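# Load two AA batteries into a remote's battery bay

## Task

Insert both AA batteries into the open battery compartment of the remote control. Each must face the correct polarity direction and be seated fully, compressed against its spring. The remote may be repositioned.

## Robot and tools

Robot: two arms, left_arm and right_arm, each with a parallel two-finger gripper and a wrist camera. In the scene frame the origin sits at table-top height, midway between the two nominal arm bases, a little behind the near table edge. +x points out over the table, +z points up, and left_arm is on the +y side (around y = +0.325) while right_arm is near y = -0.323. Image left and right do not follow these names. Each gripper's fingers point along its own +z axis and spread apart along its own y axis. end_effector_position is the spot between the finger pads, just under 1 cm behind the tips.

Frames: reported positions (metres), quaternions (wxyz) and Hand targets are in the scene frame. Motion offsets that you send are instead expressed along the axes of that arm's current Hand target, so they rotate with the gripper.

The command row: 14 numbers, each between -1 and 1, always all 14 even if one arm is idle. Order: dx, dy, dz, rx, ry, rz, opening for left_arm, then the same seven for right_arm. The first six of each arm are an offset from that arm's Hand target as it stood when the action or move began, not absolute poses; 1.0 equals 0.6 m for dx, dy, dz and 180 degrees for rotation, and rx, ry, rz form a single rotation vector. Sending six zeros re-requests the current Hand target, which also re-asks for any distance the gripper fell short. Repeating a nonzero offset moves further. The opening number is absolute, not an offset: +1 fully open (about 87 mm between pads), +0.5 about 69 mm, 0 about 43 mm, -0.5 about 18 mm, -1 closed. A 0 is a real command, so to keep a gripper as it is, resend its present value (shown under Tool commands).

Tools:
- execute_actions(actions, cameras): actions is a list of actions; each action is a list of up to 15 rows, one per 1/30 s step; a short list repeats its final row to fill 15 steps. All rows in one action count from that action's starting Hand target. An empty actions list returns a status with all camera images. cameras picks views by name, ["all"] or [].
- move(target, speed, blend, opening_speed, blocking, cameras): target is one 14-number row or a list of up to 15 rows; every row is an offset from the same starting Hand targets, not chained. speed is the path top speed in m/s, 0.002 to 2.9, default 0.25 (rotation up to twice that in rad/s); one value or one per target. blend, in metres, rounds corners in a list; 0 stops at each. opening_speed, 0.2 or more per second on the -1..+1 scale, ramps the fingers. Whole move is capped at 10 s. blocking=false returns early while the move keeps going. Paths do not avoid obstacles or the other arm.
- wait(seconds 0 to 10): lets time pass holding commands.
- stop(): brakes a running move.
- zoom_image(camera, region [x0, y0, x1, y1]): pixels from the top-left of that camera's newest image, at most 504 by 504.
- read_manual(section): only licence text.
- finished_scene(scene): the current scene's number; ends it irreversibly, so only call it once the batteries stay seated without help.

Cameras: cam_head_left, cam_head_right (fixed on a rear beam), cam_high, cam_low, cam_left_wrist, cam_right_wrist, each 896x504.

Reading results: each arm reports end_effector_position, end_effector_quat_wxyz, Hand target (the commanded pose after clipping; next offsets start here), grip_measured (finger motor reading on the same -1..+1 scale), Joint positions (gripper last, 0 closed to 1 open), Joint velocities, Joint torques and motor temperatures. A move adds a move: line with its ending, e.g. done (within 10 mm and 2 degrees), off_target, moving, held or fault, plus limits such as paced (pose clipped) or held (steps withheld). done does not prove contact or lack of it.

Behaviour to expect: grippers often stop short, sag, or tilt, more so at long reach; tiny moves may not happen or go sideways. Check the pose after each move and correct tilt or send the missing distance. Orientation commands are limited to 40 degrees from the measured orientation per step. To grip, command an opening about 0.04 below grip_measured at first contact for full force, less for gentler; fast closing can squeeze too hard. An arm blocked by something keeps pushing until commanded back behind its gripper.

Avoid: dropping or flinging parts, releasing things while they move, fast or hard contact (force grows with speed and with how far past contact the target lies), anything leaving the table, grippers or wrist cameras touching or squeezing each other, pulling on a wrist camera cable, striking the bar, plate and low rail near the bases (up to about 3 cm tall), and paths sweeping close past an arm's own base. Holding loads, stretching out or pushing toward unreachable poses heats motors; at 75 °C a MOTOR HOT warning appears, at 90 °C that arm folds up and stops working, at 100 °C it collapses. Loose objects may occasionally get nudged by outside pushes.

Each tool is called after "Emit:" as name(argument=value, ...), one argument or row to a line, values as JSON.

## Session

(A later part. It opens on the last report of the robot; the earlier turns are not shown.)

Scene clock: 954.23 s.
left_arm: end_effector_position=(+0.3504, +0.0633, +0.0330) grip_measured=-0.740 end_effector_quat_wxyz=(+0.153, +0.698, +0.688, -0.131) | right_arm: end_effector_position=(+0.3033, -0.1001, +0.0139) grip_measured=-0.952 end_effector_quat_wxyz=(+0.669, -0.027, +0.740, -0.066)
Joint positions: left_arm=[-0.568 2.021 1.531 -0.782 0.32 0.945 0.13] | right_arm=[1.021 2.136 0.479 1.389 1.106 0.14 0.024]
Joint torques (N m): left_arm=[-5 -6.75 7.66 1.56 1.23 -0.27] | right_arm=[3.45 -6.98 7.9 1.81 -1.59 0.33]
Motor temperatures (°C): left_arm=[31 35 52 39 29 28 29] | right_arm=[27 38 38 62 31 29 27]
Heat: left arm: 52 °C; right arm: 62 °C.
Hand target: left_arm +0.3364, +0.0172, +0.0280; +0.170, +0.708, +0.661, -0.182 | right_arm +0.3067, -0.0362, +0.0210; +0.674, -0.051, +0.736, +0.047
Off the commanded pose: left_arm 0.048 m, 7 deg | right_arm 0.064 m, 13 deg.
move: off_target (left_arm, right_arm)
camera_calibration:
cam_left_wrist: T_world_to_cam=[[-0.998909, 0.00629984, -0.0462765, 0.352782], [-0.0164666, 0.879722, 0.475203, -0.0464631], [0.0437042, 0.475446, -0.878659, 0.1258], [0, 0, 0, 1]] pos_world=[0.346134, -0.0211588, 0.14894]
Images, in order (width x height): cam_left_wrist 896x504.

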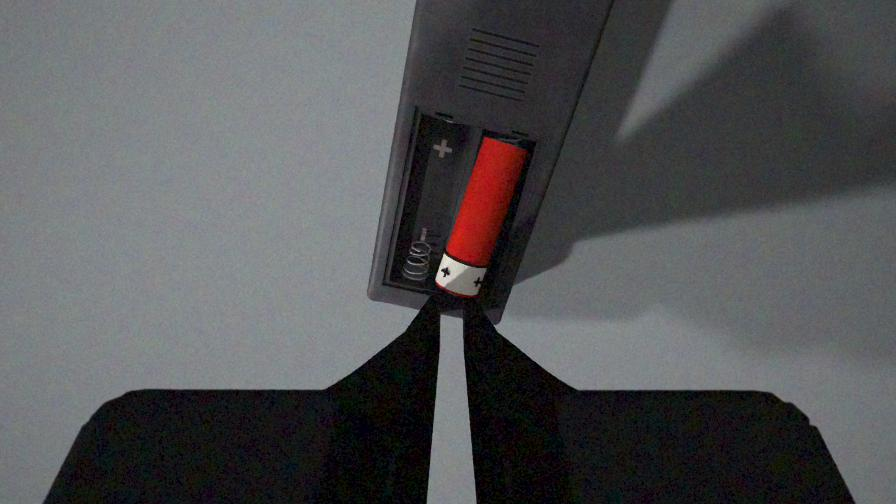

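Emit:
move(
  target=[0.0205,-0.0217,-0.0118,0,0,0,-0.74,-0.0025,-0.0376,0.0283,0,0,0,-0.95],
  speed=0.03,
  cameras=["cam_left_wrist"],
)

Emit:
zoom_image(
  camera="cam_left_wrist",
  region=[340, 100, 560, 340],
)

Scene clock: 975.33 s.
left_arm: end_effector_position=(+0.3446, +0.0647, +0.0325) grip_measured=-0.740 end_effector_quat_wxyz=(+0.154, +0.700, +0.685, -0.130) | right_arm: end_effector_position=(+0.3179, -0.1044, +0.0129) grip_measured=-0.952 end_effector_quat_wxyz=(+0.665, -0.026, +0.744, -0.054)
Joint positions: left_arm=[-0.574 1.998 1.494 -0.765 0.318 0.945 0.13] | right_arm=[0.958 2.136 0.482 1.398 1.026 0.14 0.024]
Joint torques (N m): left_arm=[-3.38 -9.36 3.44 1.62 1.31 -0.15] | right_arm=[0.47 -6.28 5.87 2.21 -1.74 0.11]
Motor temperatures (°C): left_arm=[30 38 54 39 29 28 29] | right_arm=[27 38 38 62 32 29 27]
Heat: left arm: 54 °C; right arm: 62 °C.
Hand target: left_arm +0.3244, +0.0323, +0.0283; +0.170, +0.708, +0.661, -0.182 | right_arm +0.3267, -0.0562, +0.0211; +0.674, -0.051, +0.735, +0.047
Off the commanded pose: left_arm 0.038 m, 7 deg | right_arm 0.050 m, 12 deg.
move: off_target (left_arm, right_arm)
camera_calibration:
cam_left_wrist: T_world_to_cam=[[-0.998648, 0.0117423, -0.0506477, 0.346537], [-0.0137459, 0.879865, 0.475026, -0.0484619], [0.050141, 0.475079, -0.878513, 0.122789], [0, 0, 0, 1]] pos_world=[0.339246, -0.0197636, 0.148443]
Images, in order (width x height): cam_left_wrist 896x504.

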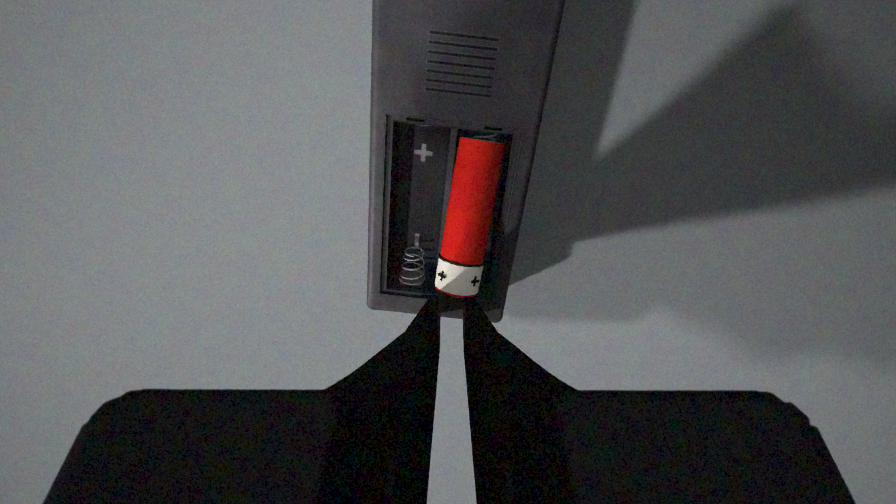

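Scaled by 2.100 from the camera's 896x504 image, which has a finer 1280x720 frame.

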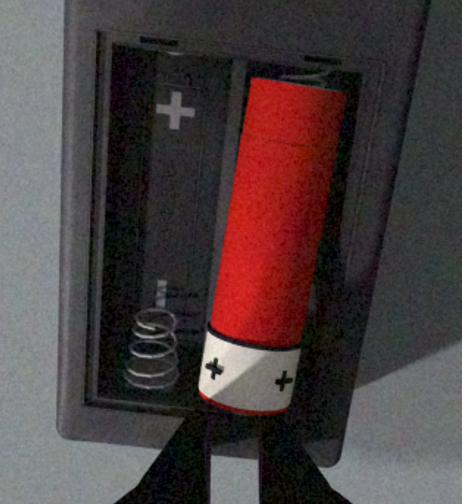

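Emit:
move(
  target=[0.036,0,-0.0208,0,0,0,-0.74,0,-0.03,0,0,0,0,-0.95],
  speed=0.03,
  cameras=["cam_left_wrist"],
)

Emit:
zoom_image(
  camera="cam_left_wrist",
  region=[340, 100, 560, 340],
)

Scene clock: 989.03 s.
left_arm: end_effector_position=(+0.3419, +0.0682, +0.0322) grip_measured=-0.740 end_effector_quat_wxyz=(+0.171, +0.703, +0.675, -0.146) | right_arm: end_effector_position=(+0.3268, -0.1041, +0.0137) grip_measured=-0.951 end_effector_quat_wxyz=(+0.664, -0.035, +0.746, -0.029)
Joint positions: left_arm=[-0.553 1.964 1.434 -0.72 0.365 0.976 0.13] | right_arm=[0.912 2.136 0.469 1.436 0.933 0.133 0.024]
Joint torques (N m): left_arm=[-0.58 -9.44 3.32 1.16 1.01 0.03] | right_arm=[0.2 -5.85 2.96 2.4 -1.26 0.1]
Motor temperatures (°C): left_arm=[30 42 52 39 29 28 29] | right_arm=[27 38 38 62 32 29 27]
Heat: left arm: 52 °C; right arm: 62 °C.
Hand target: left_arm +0.3262, +0.0571, +0.0288; +0.170, +0.708, +0.661, -0.182 | right_arm +0.3292, -0.0741, +0.0210; +0.674, -0.051, +0.736, +0.047
Off the commanded pose: left_arm 0.020 m, 5 deg | right_arm 0.031 m, 9 deg.
move: off_target (left_arm, right_arm)
camera_calibration:
cam_left_wrist: T_world_to_cam=[[-0.998097, 0.0284395, -0.0547133, 0.342644], [0.00191542, 0.901164, 0.433475, -0.0568852], [0.0616334, 0.432545, -0.899503, 0.120626], [0, 0, 0, 1]] pos_world=[0.334666, -0.0106581, 0.151909]
Images, in order (width x height): cam_left_wrist 896x504.

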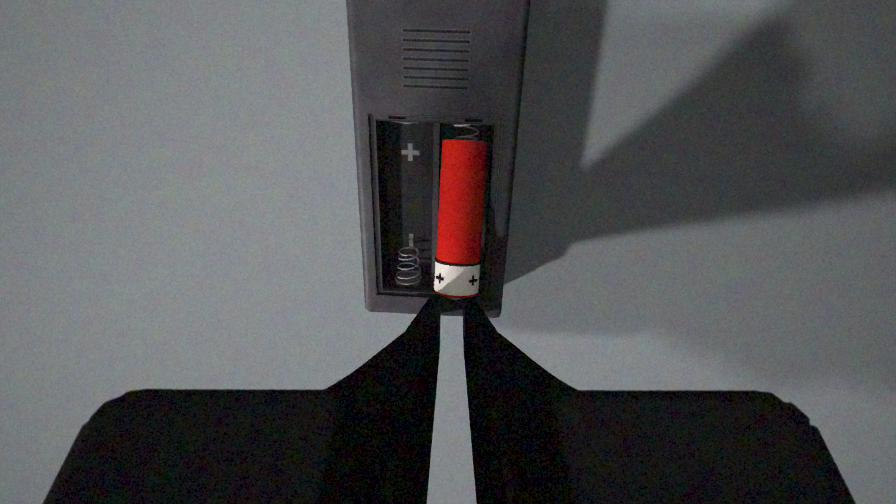

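Scaled by 2.100 from the camera's 896x504 image, which has a finer 1280x720 frame.

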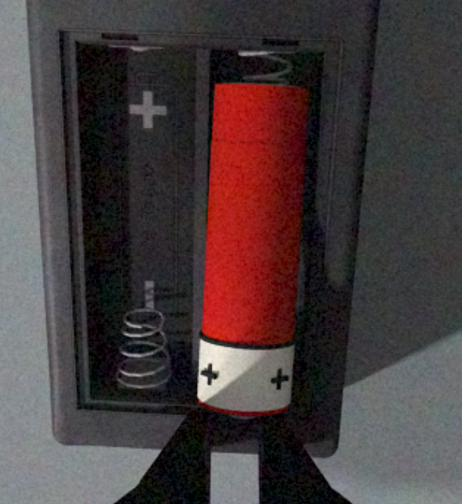

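Emit:
move(
  target=[-0.041,-0.0165,0.0315,0,0,0,-0.74,-0.0018,0.0477,0.02,0,0,0,-0.95],
  speed=0.03,
  cameras=["cam_left_wrist"],
)

Emit:
zoom_image(
  camera="cam_left_wrist",
  region=[340, 100, 560, 340],
)

Scene clock: 1001.83 s.
left_arm: end_effector_position=(+0.3397, +0.0675, +0.0320) grip_measured=-0.740 end_effector_quat_wxyz=(+0.163, +0.698, +0.686, -0.126) | right_arm: end_effector_position=(+0.3341, -0.1041, +0.0137) grip_measured=-0.952 end_effector_quat_wxyz=(+0.666, -0.024, +0.743, -0.052)
Joint positions: left_arm=[-0.577 1.961 1.434 -0.72 0.312 0.935 0.13] | right_arm=[0.91 2.153 0.519 1.4 0.981 0.121 0.024]
Joint torques (N m): left_arm=[-5.44 -7.72 4.48 1.58 1.27 -0.26] | right_arm=[3.85 -6.39 7.94 1.87 -1.39 0.27]
Motor temperatures (°C): left_arm=[29 43 51 38 29 28 29] | right_arm=[27 38 37 64 32 29 27]
Heat: left arm: 51 °C; right arm: 64 °C.
Hand target: left_arm +0.3141, +0.0272, +0.0241; +0.170, +0.708, +0.661, -0.182 | right_arm +0.3372, -0.0440, +0.0211; +0.674, -0.050, +0.735, +0.047
Off the commanded pose: left_arm 0.048 m, 7 deg | right_arm 0.061 m, 12 deg.
move: off_target (left_arm, right_arm)
camera_calibration:
cam_left_wrist: T_world_to_cam=[[-0.997715, 0.00378842, -0.0674616, 0.342388], [-0.0282814, 0.883345, 0.46787, -0.0458878], [0.0613643, 0.468709, -0.881219, 0.118], [0, 0, 0, 1]] pos_world=[0.333067, -0.0160699, 0.148551]
Images, in order (width x height): cam_left_wrist 896x504.

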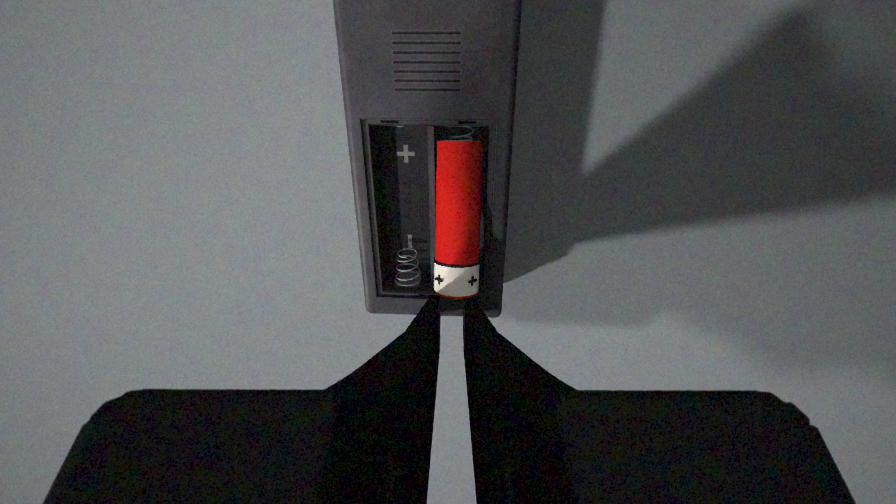

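Scaled by 2.100 from the camera's 896x504 image, which has a finer 1280x720 frame.

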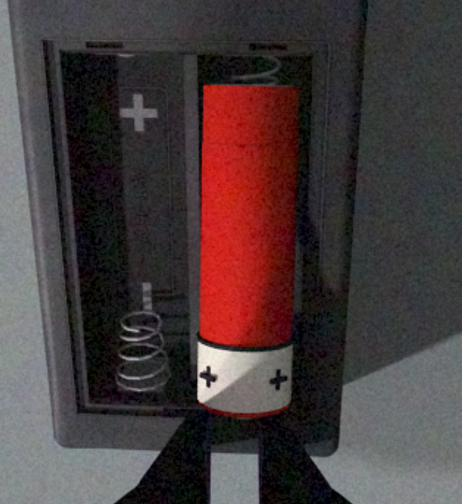

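Emit:
move(
  target=[
    [0.05,0,-0.035,0,0,0,-0.74,0,-0.055,0,0,0,0,-0.95],
    [0.055,0.01,-0.075,0,-0.083,0,-0.74,0,-0.075,0,0,0,0,-0.95],
  ],
  speed=0.03,
  cameras=["cam_left_wrist"],
)

Scene clock: 1065.97 s.
left_arm: end_effector_position=(+0.3246, +0.0788, +0.0338) grip_measured=-0.740 end_effector_quat_wxyz=(+0.236, +0.675, +0.645, -0.271) | right_arm: end_effector_position=(+0.3425, -0.1002, +0.0140) grip_measured=-0.950 end_effector_quat_wxyz=(+0.664, -0.050, +0.746, +0.009)
Joint positions: left_arm=[-0.419 1.878 1.238 -0.584 0.691 1.054 0.13] | right_arm=[0.84 2.153 0.474 1.487 0.786 0.121 0.025]
Joint torques (N m): left_arm=[0.98 -11.59 4.38 1.09 0.59 0.1] | right_arm=[-0.47 -5.7 1.83 2.38 -0.53 0.06]
Motor temperatures (°C): left_arm=[30 42 49 37 30 28 29] | right_arm=[27 38 39 61 32 29 27]
Heat: left arm: 49 °C; right arm: 61 °C.
Hand target: left_arm +0.3236, +0.0773, +0.0476; +0.254, +0.679, +0.633, -0.272 | right_arm +0.3434, -0.0886, +0.0211; +0.674, -0.051, +0.736, +0.047
Off the commanded pose: left_arm 0.014 m, 3 deg | right_arm 0.014 m, 5 deg.
move: off_target (left_arm, right_arm)
camera_calibration:
cam_left_wrist: T_world_to_cam=[[-0.998469, 0.0518336, 0.0193299, 0.320933], [0.0543095, 0.984932, 0.164191, -0.0816801], [-0.010528, 0.16499, -0.986239, 0.166084], [0, 0, 0, 1]] pos_world=[0.326626, 0.0364121, 0.171006]
Images, in order (width x height): cam_left_wrist 896x504.

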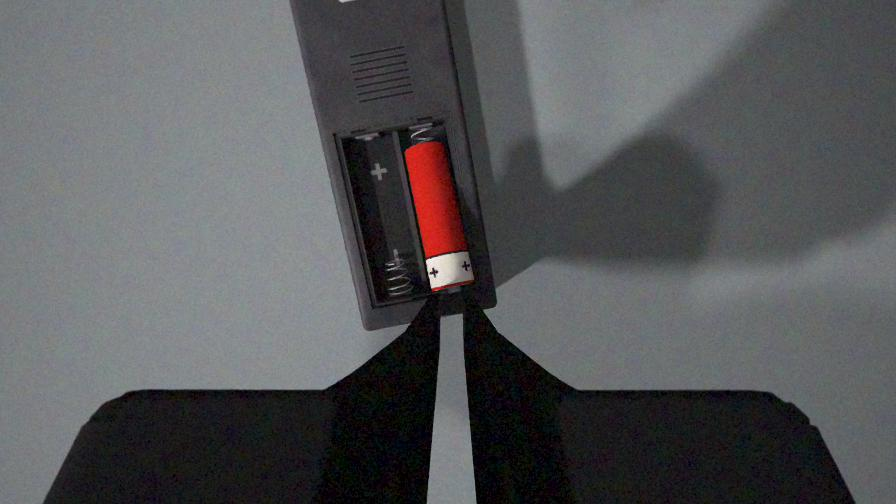

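Emit:
move(
  target=[-0.02,0.0,-0.02,-0.0196,0,-0.0196,-0.74,0,0,0,0,0,0,-0.95],
  speed=0.05,
  cameras=["cam_left_wrist"],
)

Scene clock: 1092.20 s.
left_arm: end_effector_position=(+0.3145, +0.0785, +0.0452) grip_measured=-0.740 end_effector_quat_wxyz=(+0.235, +0.649, +0.668, -0.279) | right_arm: end_effector_position=(+0.3427, -0.0979, +0.0144) grip_measured=-0.950 end_effector_quat_wxyz=(+0.665, -0.053, +0.745, +0.014)
Joint positions: left_arm=[-0.427 1.824 1.207 -0.58 0.691 0.961 0.13] | right_arm=[0.84 2.153 0.476 1.489 0.776 0.121 0.025]
Joint torques (N m): left_arm=[0.08 -12.3 5.11 1.44 0.24 -0.1] | right_arm=[-0.51 -5.71 1.83 2.37 -0.42 0.06]
Motor temperatures (°C): left_arm=[29 45 48 36 29 28 29] | right_arm=[27 38 37 63 31 29 26]
Heat: left arm: 48 °C; right arm: 63 °C.
Hand target: left_arm +0.3236, +0.0770, +0.0646; +0.266, +0.651, +0.662, -0.261 | right_arm +0.3434, -0.0886, +0.0211; +0.674, -0.050, +0.735, +0.047
Off the commanded pose: left_arm 0.022 m, 4 deg | right_arm 0.011 m, 4 deg.
move: off_target (left_arm, right_arm)
camera_calibration:
cam_left_wrist: T_world_to_cam=[[-0.998346, -0.00819929, 0.0569093, 0.313632], [0.000778139, 0.987762, 0.155964, -0.0656781], [-0.0574916, 0.15575, -0.986122, 0.192658], [0, 0, 0, 1]] pos_world=[0.32424, 0.0374394, 0.182379]
Images, in order (width x height): cam_left_wrist 896x504.

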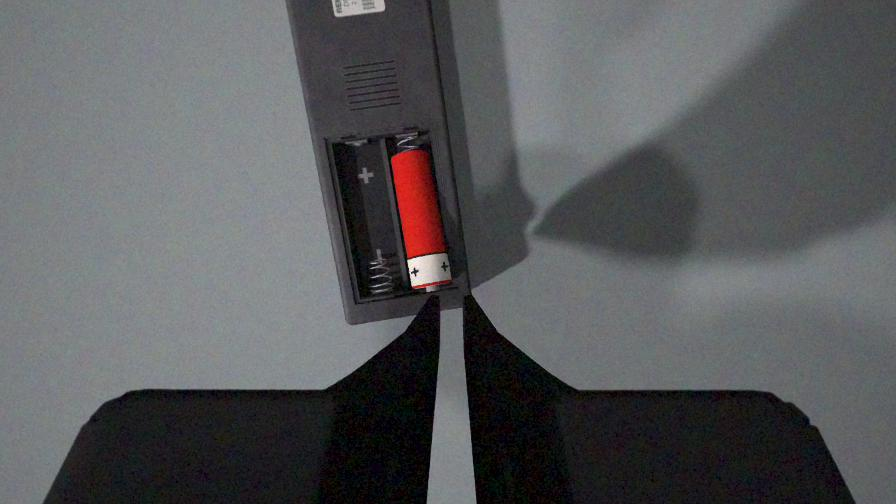

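Emit:
move(
  target=[0,0.017,0,0,0,0,-0.74,0,0,0,0,0,0,-0.95],
  speed=0.05,
  cameras=["cam_left_wrist"],
)

Scene clock: 1102.53 s.
left_arm: end_effector_position=(+0.3172, +0.0771, +0.0478) grip_measured=-0.740 end_effector_quat_wxyz=(+0.239, +0.649, +0.667, -0.277) | right_arm: end_effector_position=(+0.3427, -0.0979, +0.0144) grip_measured=-0.950 end_effector_quat_wxyz=(+0.665, -0.053, +0.745, +0.014)
Joint positions: left_arm=[-0.427 1.824 1.216 -0.58 0.691 0.961 0.13] | right_arm=[0.84 2.153 0.476 1.489 0.776 0.121 0.025]
Joint torques (N m): left_arm=[1.31 -9.68 8.08 1.23 0.26 0.01] | right_arm=[-0.53 -5.67 1.8 2.38 -0.41 0.06]
Motor temperatures (°C): left_arm=[29 50 48 37 29 28 29] | right_arm=[27 38 36 63 31 29 26]
Heat: left arm: 50 °C; right arm: 63 °C.
Hand target: left_arm +0.3338, +0.0771, +0.0646; +0.266, +0.651, +0.662, -0.261 | right_arm +0.3434, -0.0886, +0.0211; +0.674, -0.050, +0.735, +0.047
Off the commanded pose: left_arm 0.024 m, 4 deg | right_arm 0.011 m, 4 deg.
move: off_target (left_arm, right_arm)
camera_calibration:
cam_left_wrist: T_world_to_cam=[[-0.998769, -0.00815499, 0.0489372, 0.316686], [-0.000623862, 0.988384, 0.151974, -0.0641612], [-0.0496081, 0.151756, -0.987172, 0.193512], [0, 0, 0, 1]] pos_world=[0.325856, 0.0366318, 0.185283]
Images, in order (width x height): cam_left_wrist 896x504.

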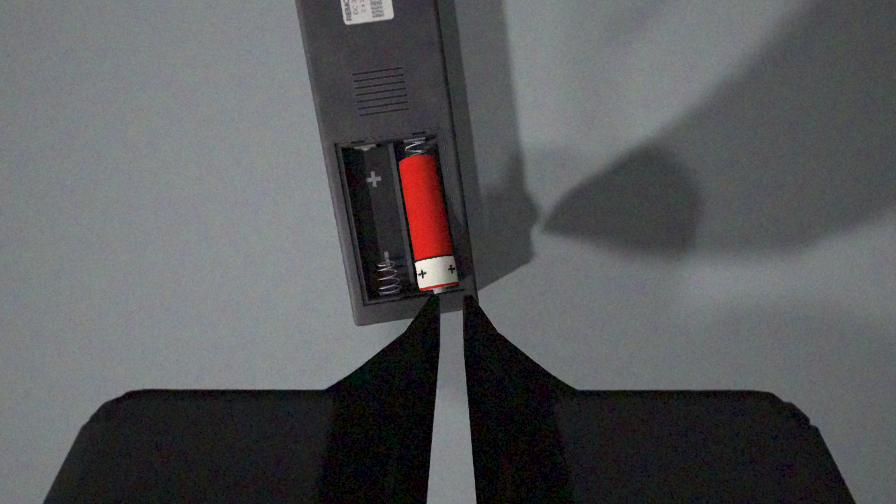

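Emit:
move(
  target=[0.0111,0.0148,0.0303,0,0,0,-0.74,0,0,0,0,0,0,-0.95],
  speed=0.04,
  cameras=["cam_left_wrist"],
)

Scene clock: 1130.33 s.
left_arm: end_effector_position=(+0.3245, +0.0737, +0.0402) grip_measured=-0.740 end_effector_quat_wxyz=(+0.244, +0.650, +0.665, -0.276) | right_arm: end_effector_position=(+0.3427, -0.0979, +0.0144) grip_measured=-0.950 end_effector_quat_wxyz=(+0.665, -0.053, +0.745, +0.014)
Joint positions: left_arm=[-0.427 1.857 1.224 -0.544 0.691 0.961 0.13] | right_arm=[0.84 2.153 0.476 1.489 0.776 0.121 0.025]
Joint torques (N m): left_arm=[0.59 -7.45 8.08 1.54 0.24 -0.08] | right_arm=[-0.5 -5.71 1.81 2.37 -0.41 0.06]
Motor temperatures (°C): left_arm=[29 51 52 36 28 28 29] | right_arm=[27 38 35 64 30 29 26]
Heat: left arm: 52 °C; right arm: 64 °C.
Hand target: left_arm +0.3429, +0.0695, +0.0469; +0.266, +0.651, +0.662, -0.261 | right_arm +0.3434, -0.0886, +0.0211; +0.674, -0.050, +0.735, +0.047
Off the commanded pose: left_arm 0.020 m, 3 deg | right_arm 0.011 m, 4 deg.
move: off_target (left_arm, right_arm)
camera_calibration:
cam_left_wrist: T_world_to_cam=[[-0.999201, -0.00789915, 0.0391883, 0.324805], [-0.00204379, 0.989096, 0.14726, -0.0589716], [-0.0399242, 0.147062, -0.988321, 0.184083], [0, 0, 0, 1]] pos_world=[0.331775, 0.0338227, 0.177888]
Images, in order (width x height): cam_left_wrist 896x504.

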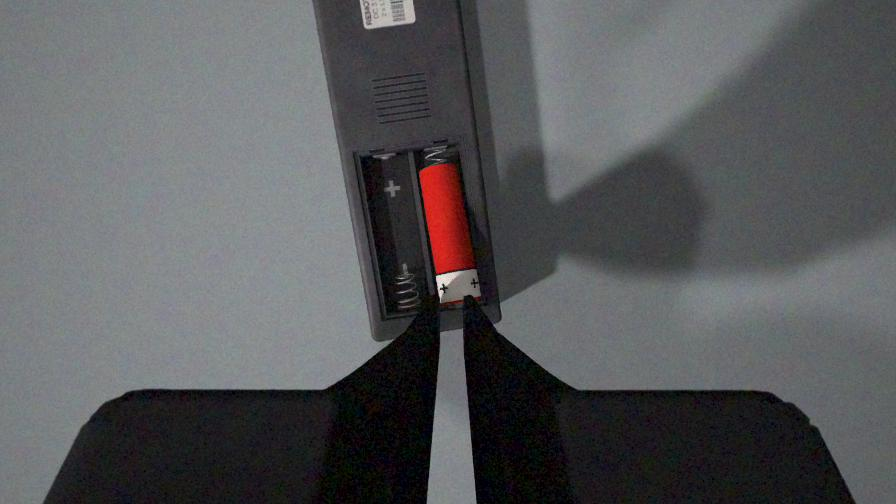

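Emit:
move(
  target=[-0.0165,-0.0033,0.0118,0,0,0,-0.74,0,0.017,0,0,0,0,-0.95],
  speed=0.04,
  cameras=["cam_left_wrist"],
)

Emit:
zoom_image(
  camera="cam_left_wrist",
  region=[340, 120, 560, 360],
)

Scene clock: 1141.10 s.
left_arm: end_effector_position=(+0.3284, +0.0711, +0.0434) grip_measured=-0.740 end_effector_quat_wxyz=(+0.245, +0.644, +0.673, -0.269) | right_arm: end_effector_position=(+0.3417, -0.0966, +0.0142) grip_measured=-0.950 end_effector_quat_wxyz=(+0.665, -0.053, +0.745, +0.014)
Joint positions: left_arm=[-0.434 1.857 1.239 -0.54 0.671 0.929 0.13] | right_arm=[0.846 2.154 0.477 1.489 0.782 0.121 0.025]
Joint torques (N m): left_arm=[-0.99 -7.02 8.01 1.73 0.3 -0.11] | right_arm=[1.37 -5.56 4.21 2.14 -0.2 0.11]
Motor temperatures (°C): left_arm=[29 48 52 36 28 28 29] | right_arm=[26 38 35 64 30 29 26]
Heat: left arm: 52 °C; right arm: 64 °C.
Hand target: left_arm +0.3411, +0.0575, +0.0486; +0.266, +0.651, +0.662, -0.261 | right_arm +0.3420, -0.0785, +0.0211; +0.674, -0.051, +0.736, +0.047
Off the commanded pose: left_arm 0.019 m, 3 deg | right_arm 0.019 m, 4 deg.
move: off_target (left_arm, right_arm)
camera_calibration:
cam_left_wrist: T_world_to_cam=[[-0.998891, -0.0310313, 0.0354096, 0.33024], [-0.0251425, 0.987425, 0.156074, -0.0496421], [-0.0398075, 0.155011, -0.98711, 0.187151], [0, 0, 0, 1]] pos_world=[0.336076, 0.0302552, 0.180793]
Images, in order (width x height): cam_left_wrist 896x504.

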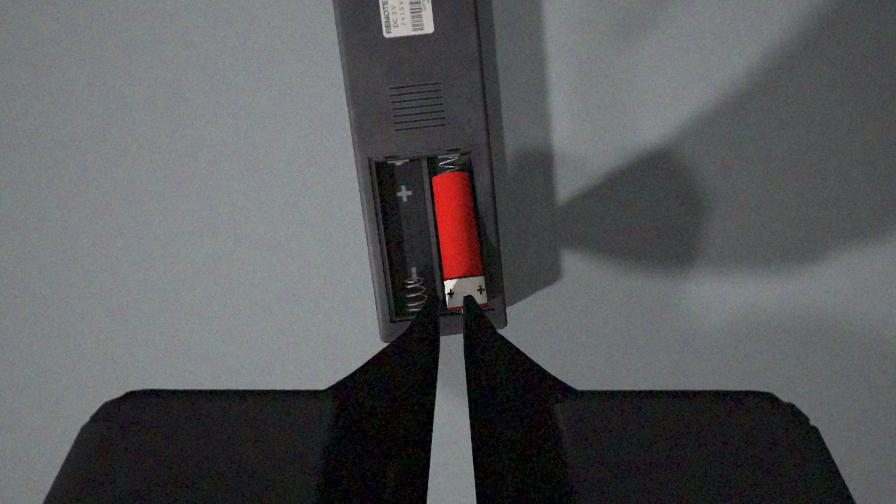

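Scaled by 2.100 from the camera's 896x504 image, which has a finer 1280x720 frame.

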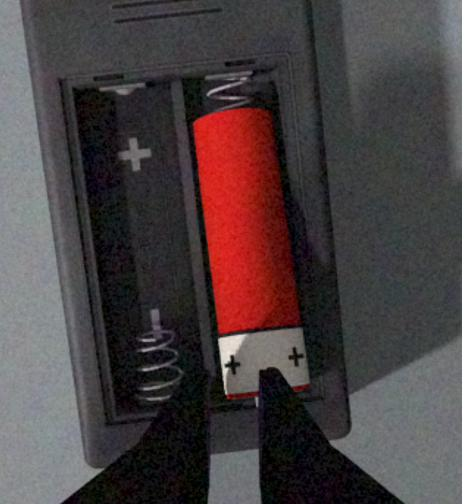

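Emit:
move(
  target=[0,-0.014,0,0,0,0,-0.74,0,0,0,0,0,0,-0.95],
  speed=0.04,
  cameras=["cam_left_wrist"],
)

Emit:
zoom_image(
  camera="cam_left_wrist",
  region=[340, 120, 560, 360],
)

Scene clock: 1148.10 s.
left_arm: end_effector_position=(+0.3280, +0.0709, +0.0430) grip_measured=-0.740 end_effector_quat_wxyz=(+0.243, +0.641, +0.677, -0.268) | right_arm: end_effector_position=(+0.3417, -0.0966, +0.0142) grip_measured=-0.950 end_effector_quat_wxyz=(+0.665, -0.053, +0.745, +0.014)
Joint positions: left_arm=[-0.437 1.857 1.239 -0.539 0.664 0.916 0.13] | right_arm=[0.846 2.154 0.477 1.489 0.782 0.121 0.025]
Joint torques (N m): left_arm=[-1.81 -9.03 5.11 1.91 0.31 -0.08] | right_arm=[1.39 -5.57 4.16 2.12 -0.19 0.11]
Motor temperatures (°C): left_arm=[29 46 53 37 28 28 29] | right_arm=[26 38 35 64 30 29 26]
Heat: left arm: 53 °C; right arm: 64 °C.
Hand target: left_arm +0.3327, +0.0573, +0.0486; +0.266, +0.651, +0.662, -0.261 | right_arm +0.3420, -0.0785, +0.0211; +0.674, -0.051, +0.736, +0.047
Off the commanded pose: left_arm 0.015 m, 4 deg | right_arm 0.019 m, 4 deg.
move: off_target (left_arm, right_arm)
camera_calibration:
cam_left_wrist: T_world_to_cam=[[-0.998383, -0.0402448, 0.0401587, 0.330169], [-0.0332628, 0.986314, 0.161486, -0.0468499], [-0.046108, 0.159889, -0.986058, 0.188412], [0, 0, 0, 1]] pos_world=[0.336764, 0.0293714, 0.180091]
Images, in order (width x height): cam_left_wrist 896x504.

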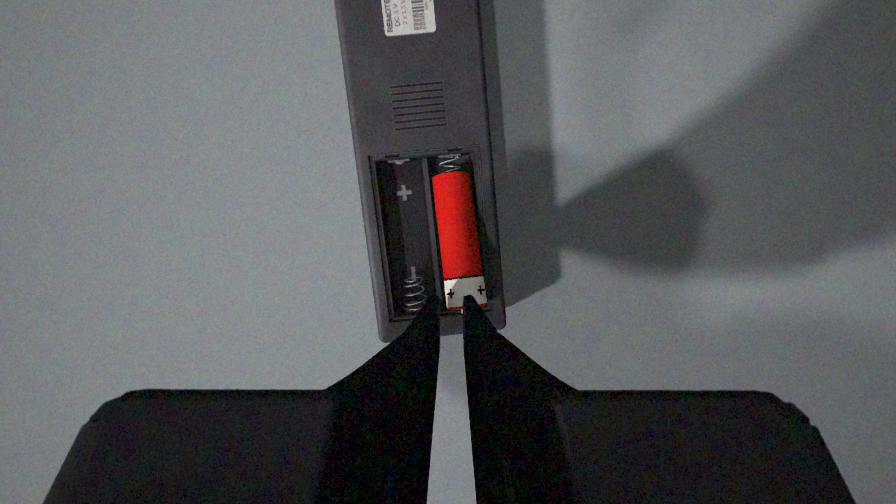

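Scaled by 2.100 from the camera's 896x504 image, which has a finer 1280x720 frame.

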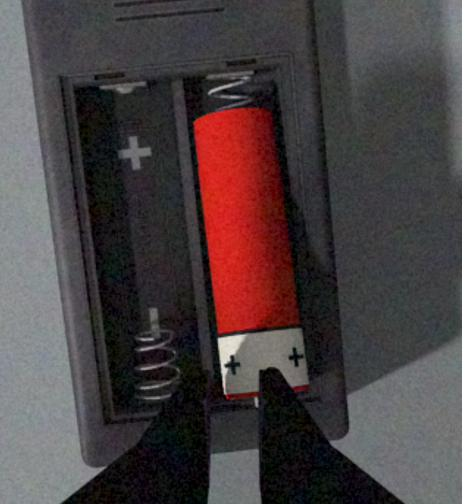

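Emit:
move(
  target=[
    [-0.02,0.0,-0.02,0,0,0,-0.74,0,0,0,0,0,0,-0.95],
    [-0.02,-0.012,-0.02,0,0,0,-0.74,0,0,0,0,0,0,-0.95],
  ],
  speed=0.04,
  cameras=["cam_left_wrist"],
)

Emit:
zoom_image(
  camera="cam_left_wrist",
  region=[340, 120, 560, 360],
)

Scene clock: 1157.90 s.
left_arm: end_effector_position=(+0.3180, +0.0594, +0.0446) grip_measured=-0.740 end_effector_quat_wxyz=(+0.236, +0.651, +0.669, -0.270) | right_arm: end_effector_position=(+0.3385, -0.0891, +0.0141) grip_measured=-0.950 end_effector_quat_wxyz=(+0.665, -0.059, +0.744, +0.021)
Joint positions: left_arm=[-0.477 1.852 1.242 -0.546 0.656 0.906 0.13] | right_arm=[0.864 2.157 0.483 1.489 0.782 0.121 0.025]
Joint torques (N m): left_arm=[0.17 -12.37 5.41 1.44 0.35 -0.13] | right_arm=[0.36 -5.74 3.64 2.12 -0.2 0.1]
Motor temperatures (°C): left_arm=[29 46 52 37 28 28 29] | right_arm=[26 38 35 64 30 29 26]
Heat: left arm: 52 °C; right arm: 64 °C.
Hand target: left_arm +0.3254, +0.0568, +0.0656; +0.266, +0.651, +0.662, -0.261 | right_arm +0.3420, -0.0785, +0.0211; +0.674, -0.051, +0.736, +0.047
Off the commanded pose: left_arm 0.022 m, 4 deg | right_arm 0.013 m, 3 deg.
move: off_target (left_arm, right_arm)
camera_calibration:
cam_left_wrist: T_world_to_cam=[[-0.99901, -0.0109204, 0.0431277, 0.318], [-0.00358878, 0.986028, 0.166543, -0.045682], [-0.0443438, 0.166224, -0.985091, 0.190436], [0, 0, 0, 1]] pos_world=[0.325966, 0.0168614, 0.18149]
Images, in order (width x height): cam_left_wrist 896x504.

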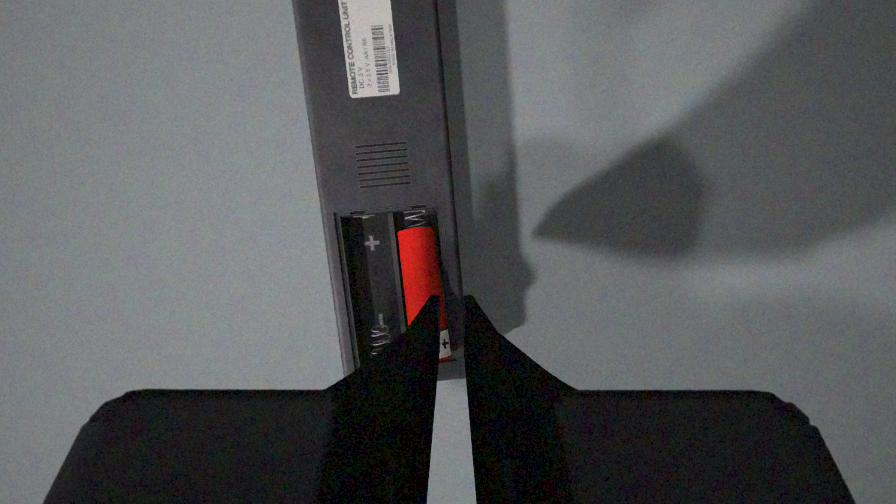

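Scaled by 2.100 from the camera's 896x504 image, which has a finer 1280x720 frame.

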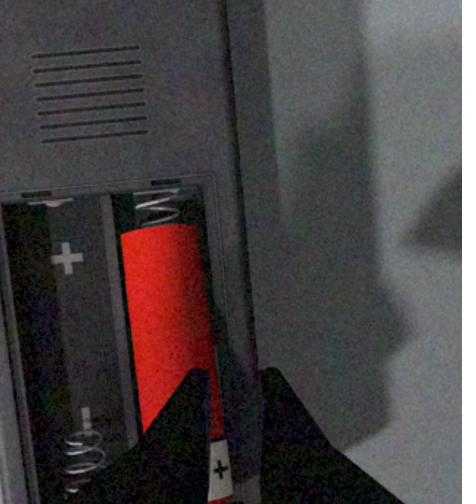

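Emit:
move(
  target=[0.0203,0.0122,-0.0203,0,0,0,-0.74,0,0,0,0,0,0,-0.95],
  speed=0.04,
  cameras=["cam_left_wrist"],
)

Scene clock: 1168.17 s.
left_arm: end_effector_position=(+0.3300, +0.0739, +0.0443) grip_measured=-0.740 end_effector_quat_wxyz=(+0.245, +0.647, +0.673, -0.261) | right_arm: end_effector_position=(+0.3385, -0.0891, +0.0141) grip_measured=-0.950 end_effector_quat_wxyz=(+0.665, -0.059, +0.744, +0.021)
Joint positions: left_arm=[-0.433 1.852 1.242 -0.549 0.656 0.938 0.13] | right_arm=[0.864 2.157 0.483 1.489 0.782 0.121 0.025]
Joint torques (N m): left_arm=[0.91 -12.3 5.97 1 0.6 0.1] | right_arm=[0.36 -5.74 3.63 2.12 -0.19 0.1]
Motor temperatures (°C): left_arm=[29 51 51 36 28 28 29] | right_arm=[26 38 35 64 30 29 26]
Heat: left arm: 51 °C; right arm: 64 °C.
Hand target: left_arm +0.3325, +0.0742, +0.0659; +0.266, +0.651, +0.662, -0.261 | right_arm +0.3420, -0.0785, +0.0211; +0.674, -0.051, +0.736, +0.047
Off the commanded pose: left_arm 0.022 m, 3 deg | right_arm 0.013 m, 3 deg.
move: off_target (left_arm, right_arm)
camera_calibration:
cam_left_wrist: T_world_to_cam=[[-0.999228, -0.031318, 0.0236983, 0.332618], [-0.0268846, 0.985325, 0.168558, -0.052244], [-0.0286294, 0.167791, -0.985407, 0.183052], [0, 0, 0, 1]] pos_world=[0.336198, 0.0311798, 0.181304]
Images, in order (width x height): cam_left_wrist 896x504.

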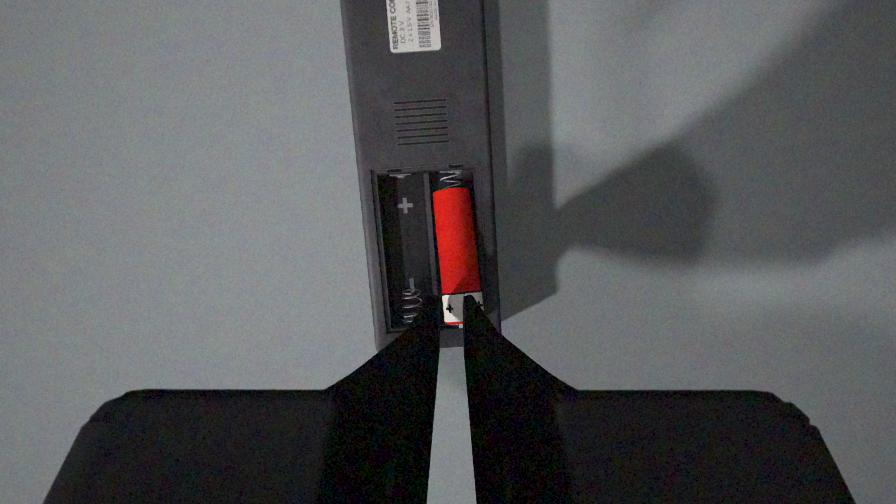

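Emit:
move(
  target=[0.005,-0.01,-0.005,0,0,0,-0.74,0,0,0,0,0,0,-0.95],
  speed=0.04,
  cameras=["cam_left_wrist"],
)

Scene clock: 1181.70 s.
left_arm: end_effector_position=(+0.3247, +0.0766, +0.0445) grip_measured=-0.740 end_effector_quat_wxyz=(+0.243, +0.648, +0.673, -0.261) | right_arm: end_effector_position=(+0.3385, -0.0891, +0.0141) grip_measured=-0.950 end_effector_quat_wxyz=(+0.665, -0.059, +0.744, +0.021)
Joint positions: left_arm=[-0.433 1.834 1.219 -0.549 0.656 0.942 0.13] | right_arm=[0.864 2.157 0.483 1.489 0.782 0.121 0.025]
Joint torques (N m): left_arm=[1.24 -12.66 5.22 1.02 0.59 0.12] | right_arm=[0.36 -5.78 3.63 2.12 -0.2 0.11]
Motor temperatures (°C): left_arm=[29 55 50 35 28 28 29] | right_arm=[26 39 35 64 30 29 26]
Heat: left arm: 55 °C; right arm: 64 °C.
Hand target: left_arm +0.3264, +0.0783, +0.0660; +0.266, +0.651, +0.662, -0.261 | right_arm +0.3420, -0.0785, +0.0211; +0.674, -0.051, +0.736, +0.047
Off the commanded pose: left_arm 0.022 m, 3 deg | right_arm 0.013 m, 3 deg.
move: off_target (left_arm, right_arm)
camera_calibration:
cam_left_wrist: T_world_to_cam=[[-0.999258, -0.0289225, 0.02544, 0.327011], [-0.0241672, 0.98504, 0.170621, -0.0561155], [-0.0299942, 0.16988, -0.985008, 0.182788], [0, 0, 0, 1]] pos_world=[0.330895, 0.033682, 0.181304]
Images, in order (width x height): cam_left_wrist 896x504.

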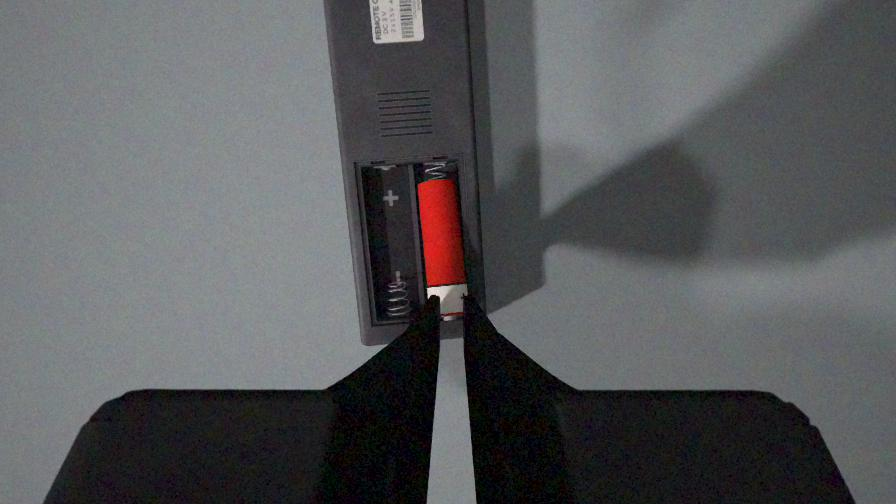

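Emit:
move(
  target=[0.026,0,0.026,0,0,0,-0.74,0,0,0,0,0,0,-0.95],
  speed=0.04,
  cameras=["cam_left_wrist"],
)

Scene clock: 1187.30 s.
left_arm: end_effector_position=(+0.3231, +0.0780, +0.0423) grip_measured=-0.740 end_effector_quat_wxyz=(+0.253, +0.644, +0.669, -0.272) | right_arm: end_effector_position=(+0.3385, -0.0891, +0.0141) grip_measured=-0.950 end_effector_quat_wxyz=(+0.665, -0.059, +0.744, +0.021)
Joint positions: left_arm=[-0.419 1.824 1.184 -0.511 0.687 0.944 0.13] | right_arm=[0.864 2.157 0.483 1.489 0.782 0.121 0.025]
Joint torques (N m): left_arm=[0.83 -9.18 3.97 1.57 0.29 0.11] | right_arm=[0.39 -5.76 3.63 2.12 -0.2 0.1]
Motor temperatures (°C): left_arm=[28 54 50 35 28 28 29] | right_arm=[26 39 35 64 30 29 26]
Heat: left arm: 54 °C; right arm: 64 °C.
Hand target: left_arm +0.3264, +0.0788, +0.0440; +0.266, +0.651, +0.662, -0.261 | right_arm +0.3420, -0.0785, +0.0211; +0.674, -0.051, +0.736, +0.047
Off the commanded pose: left_arm 0.004 m, 2 deg | right_arm 0.013 m, 3 deg.
move: off_target (right_arm)
camera_calibration:
cam_left_wrist: T_world_to_cam=[[-0.999225, -0.0288774, 0.0267314, 0.325452], [-0.0248605, 0.989838, 0.140011, -0.0559924], [-0.0305029, 0.139238, -0.989789, 0.183125], [0, 0, 0, 1]] pos_world=[0.329394, 0.0393235, 0.180395]
Images, in order (width x height): cam_left_wrist 896x504.

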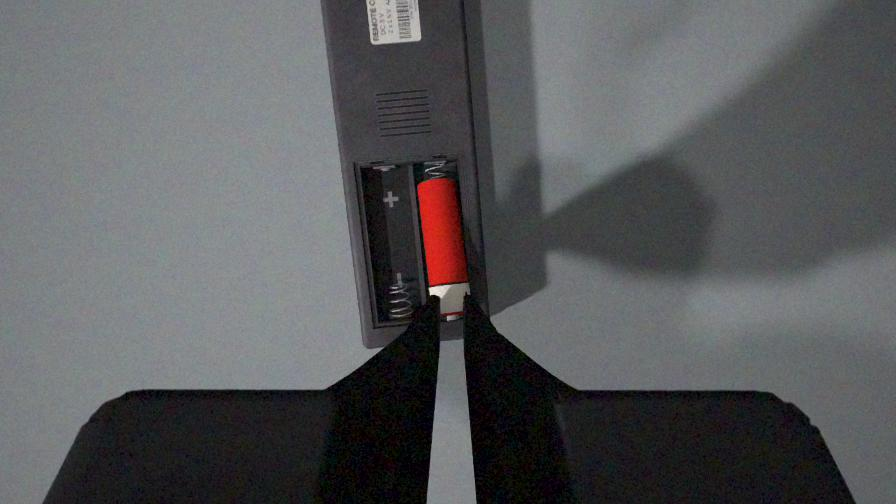

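Emit:
move(
  target=[-0.019,-0.003,0.0282,0,0,0,-0.74,0,0.025,0,0,0,0,-0.95],
  speed=0.04,
  cameras=["cam_left_wrist"],
)

Emit:
zoom_image(
  camera="cam_left_wrist",
  region=[340, 120, 560, 360],
)

Scene clock: 1193.13 s.
left_arm: end_effector_position=(+0.3179, +0.0596, +0.0423) grip_measured=-0.740 end_effector_quat_wxyz=(+0.260, +0.653, +0.658, -0.270) | right_arm: end_effector_position=(+0.3356, -0.0675, +0.0159) grip_measured=-0.950 end_effector_quat_wxyz=(+0.669, -0.068, +0.740, +0.039)
Joint positions: left_arm=[-0.471 1.824 1.177 -0.46 0.671 0.91 0.13] | right_arm=[0.903 2.17 0.523 1.479 0.783 0.125 0.025]
Joint torques (N m): left_arm=[-0.02 -7.2 5.52 1.63 0.21 -0.13] | right_arm=[0.32 -6.42 4.25 1.82 0.21 0.12]
Motor temperatures (°C): left_arm=[28 53 49 35 28 28 29] | right_arm=[26 39 35 64 30 29 26]
Heat: left arm: 53 °C; right arm: 64 °C.
Hand target: left_arm +0.3250, +0.0588, +0.0396; +0.266, +0.651, +0.662, -0.260 | right_arm +0.3399, -0.0636, +0.0211; +0.674, -0.051, +0.736, +0.047
Off the commanded pose: left_arm 0.008 m, 1 deg | right_arm 0.008 m, 2 deg.
move: done
camera_calibration:
cam_left_wrist: T_world_to_cam=[[-0.999961, -0.00667364, 0.0057404, 0.319634], [-0.00585941, 0.991268, 0.131729, -0.043641], [-0.00656939, 0.131691, -0.991269, 0.178453], [0, 0, 0, 1]] pos_world=[0.320539, 0.0218925, 0.180809]
Images, in order (width x height): cam_left_wrist 896x504.

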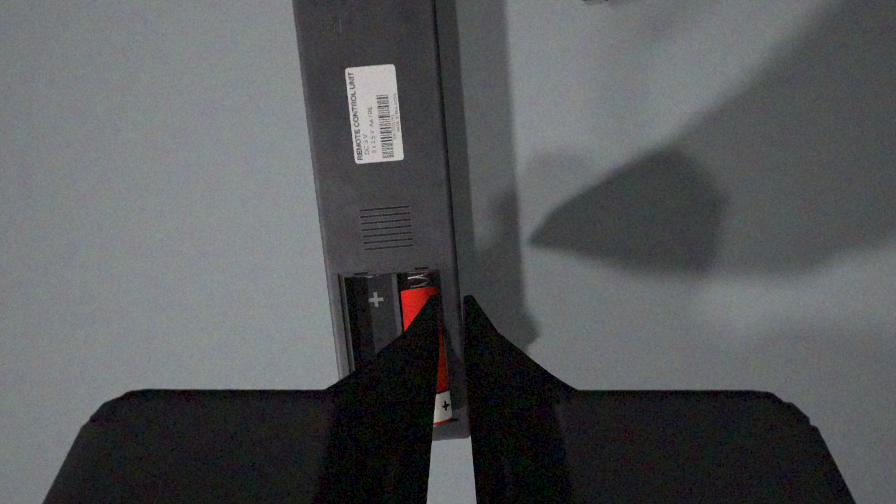

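Scaled by 2.100 from the camera's 896x504 image, which has a finer 1280x720 frame.

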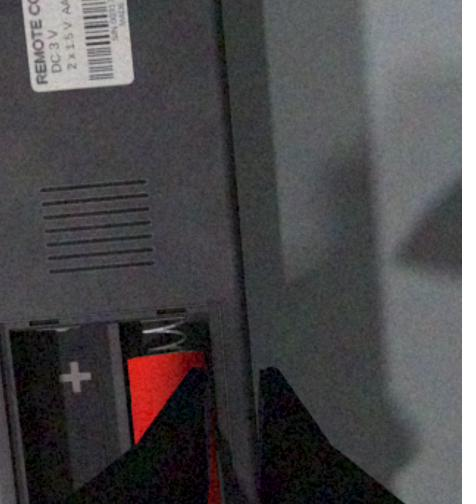

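Emit:
move(
  target=[0.0295,0.0094,-0.053,0,0,0,-0.74,0,0,0,0,0,0,-0.95],
  speed=0.05,
  cameras=["cam_left_wrist"],
)

Scene clock: 1206.60 s.
left_arm: end_effector_position=(+0.3328, +0.0883, +0.0405) grip_measured=-0.740 end_effector_quat_wxyz=(+0.265, +0.651, +0.663, -0.258) | right_arm: end_effector_position=(+0.3356, -0.0674, +0.0159) grip_measured=-0.950 end_effector_quat_wxyz=(+0.668, -0.067, +0.740, +0.040)
Joint positions: left_arm=[-0.388 1.824 1.177 -0.5 0.684 0.993 0.13] | right_arm=[0.903 2.17 0.523 1.479 0.783 0.126 0.025]
Joint torques (N m): left_arm=[1.14 -10.36 5.46 0.78 0.52 0.12] | right_arm=[0.32 -6.39 4.19 1.82 0.21 0.12]
Motor temperatures (°C): left_arm=[28 51 50 35 28 28 29] | right_arm=[26 38 35 64 30 29 26]
Heat: left arm: 51 °C; right arm: 64 °C.
Hand target: left_arm +0.3300, +0.0936, +0.0504; +0.266, +0.651, +0.662, -0.261 | right_arm +0.3399, -0.0636, +0.0211; +0.674, -0.051, +0.736, +0.047
Off the commanded pose: left_arm 0.012 m, 0 deg | right_arm 0.008 m, 2 deg.
move: off_target (left_arm)
camera_calibration:
cam_left_wrist: T_world_to_cam=[[-0.999611, -0.0248012, -0.0127189, 0.336935], [-0.0263517, 0.989606, 0.141367, -0.065274], [0.00908066, 0.141648, -0.989875, 0.1668], [0, 0, 0, 1]] pos_world=[0.333569, 0.0493251, 0.178625]
Images, in order (width x height): cam_left_wrist 896x504.

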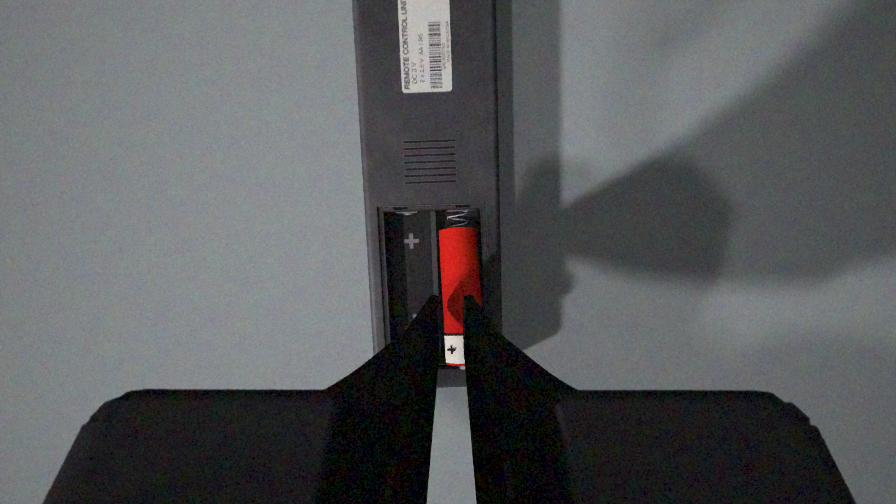

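Emit:
move(
  target=[0.0165,-0.006,-0.026,0,0,0,-0.74,0,0,0,0,0,0,-0.95],
  speed=0.05,
  cameras=["cam_left_wrist"],
)

Scene clock: 1215.30 s.
left_arm: end_effector_position=(+0.3295, +0.1077, +0.0396) grip_measured=-0.740 end_effector_quat_wxyz=(+0.257, +0.650, +0.667, -0.259) | right_arm: end_effector_position=(+0.3356, -0.0674, +0.0159) grip_measured=-0.950 end_effector_quat_wxyz=(+0.668, -0.067, +0.740, +0.040)
Joint positions: left_arm=[-0.342 1.808 1.16 -0.553 0.696 1.049 0.13] | right_arm=[0.903 2.17 0.523 1.479 0.783 0.126 0.025]
Joint torques (N m): left_arm=[1.25 -11.62 4.85 0.73 0.57 0.11] | right_arm=[0.32 -6.41 4.22 1.83 0.21 0.11]
Motor temperatures (°C): left_arm=[28 52 50 35 28 28 29] | right_arm=[26 38 35 64 30 29 26]
Heat: left arm: 52 °C; right arm: 64 °C.
Hand target: left_arm +0.3260, +0.1116, +0.0548; +0.266, +0.651, +0.662, -0.261 | right_arm +0.3399, -0.0636, +0.0211; +0.674, -0.051, +0.736, +0.047
Off the commanded pose: left_arm 0.016 m, 1 deg | right_arm 0.008 m, 2 deg.
move: off_target (left_arm)
camera_calibration:
cam_left_wrist: T_world_to_cam=[[-0.999646, -0.0265667, 0.0011719, 0.333701], [-0.0260757, 0.987913, 0.152802, -0.0847514], [-0.00521717, 0.152717, -0.988256, 0.166614], [0, 0, 0, 1]] pos_world=[0.332242, 0.0671475, 0.177217]
Images, in order (width x height): cam_left_wrist 896x504.

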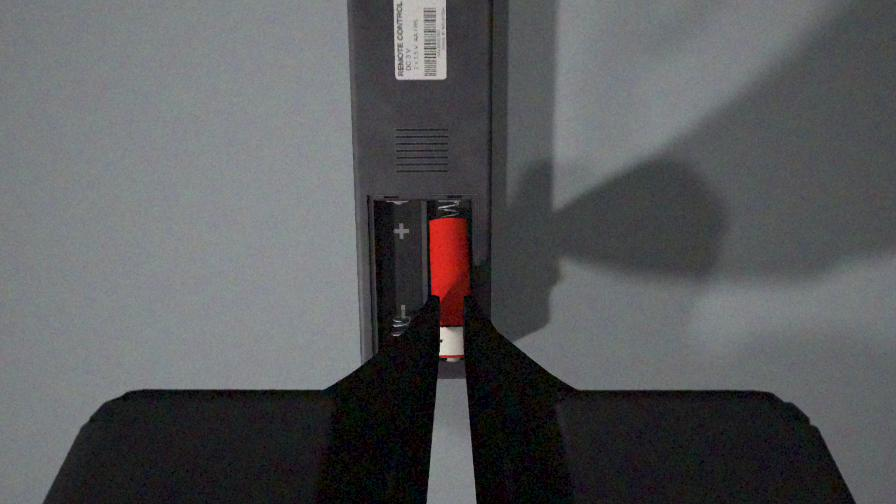

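Emit:
move(
  target=[-0.03,0,-0.03,0,0,0,-0.74,0,0,0,0,0,0,-0.95],
  speed=0.06,
  cameras=["cam_left_wrist"],
)

Scene clock: 1222.50 s.
left_arm: end_effector_position=(+0.3166, +0.1125, +0.0533) grip_measured=-0.740 end_effector_quat_wxyz=(+0.235, +0.645, +0.676, -0.268) | right_arm: end_effector_position=(+0.3356, -0.0674, +0.0159) grip_measured=-0.950 end_effector_quat_wxyz=(+0.668, -0.067, +0.740, +0.040)
Joint positions: left_arm=[-0.342 1.775 1.189 -0.666 0.696 1.049 0.13] | right_arm=[0.903 2.17 0.523 1.479 0.783 0.126 0.025]
Joint torques (N m): left_arm=[1.13 -11.6 7.9 0.8 0.58 0.11] | right_arm=[0.32 -6.45 4.21 1.82 0.21 0.11]
Motor temperatures (°C): left_arm=[28 54 49 34 28 28 29] | right_arm=[26 38 35 64 30 29 26]
Heat: left arm: 54 °C; right arm: 64 °C.
Hand target: left_arm +0.3260, +0.1110, +0.0803; +0.266, +0.651, +0.662, -0.261 | right_arm +0.3399, -0.0636, +0.0211; +0.674, -0.051, +0.736, +0.047
Off the commanded pose: left_arm 0.029 m, 4 deg | right_arm 0.008 m, 2 deg.
move: off_target (left_arm)
camera_calibration:
cam_left_wrist: T_world_to_cam=[[-0.998428, -0.0277651, 0.0486853, 0.31822], [-0.0189815, 0.984847, 0.172385, -0.0948772], [-0.0527339, 0.17119, -0.983826, 0.192133], [0, 0, 0, 1]] pos_world=[0.326051, 0.0693836, 0.189888]
Images, in order (width x height): cam_left_wrist 896x504.

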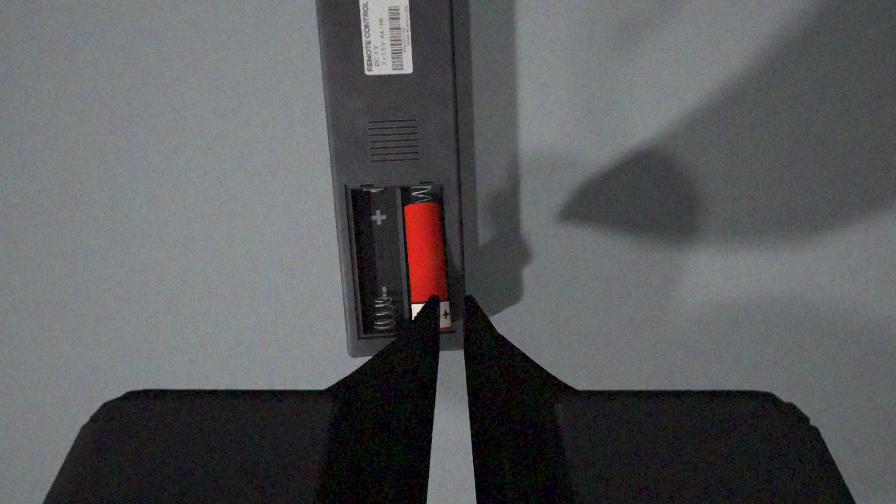

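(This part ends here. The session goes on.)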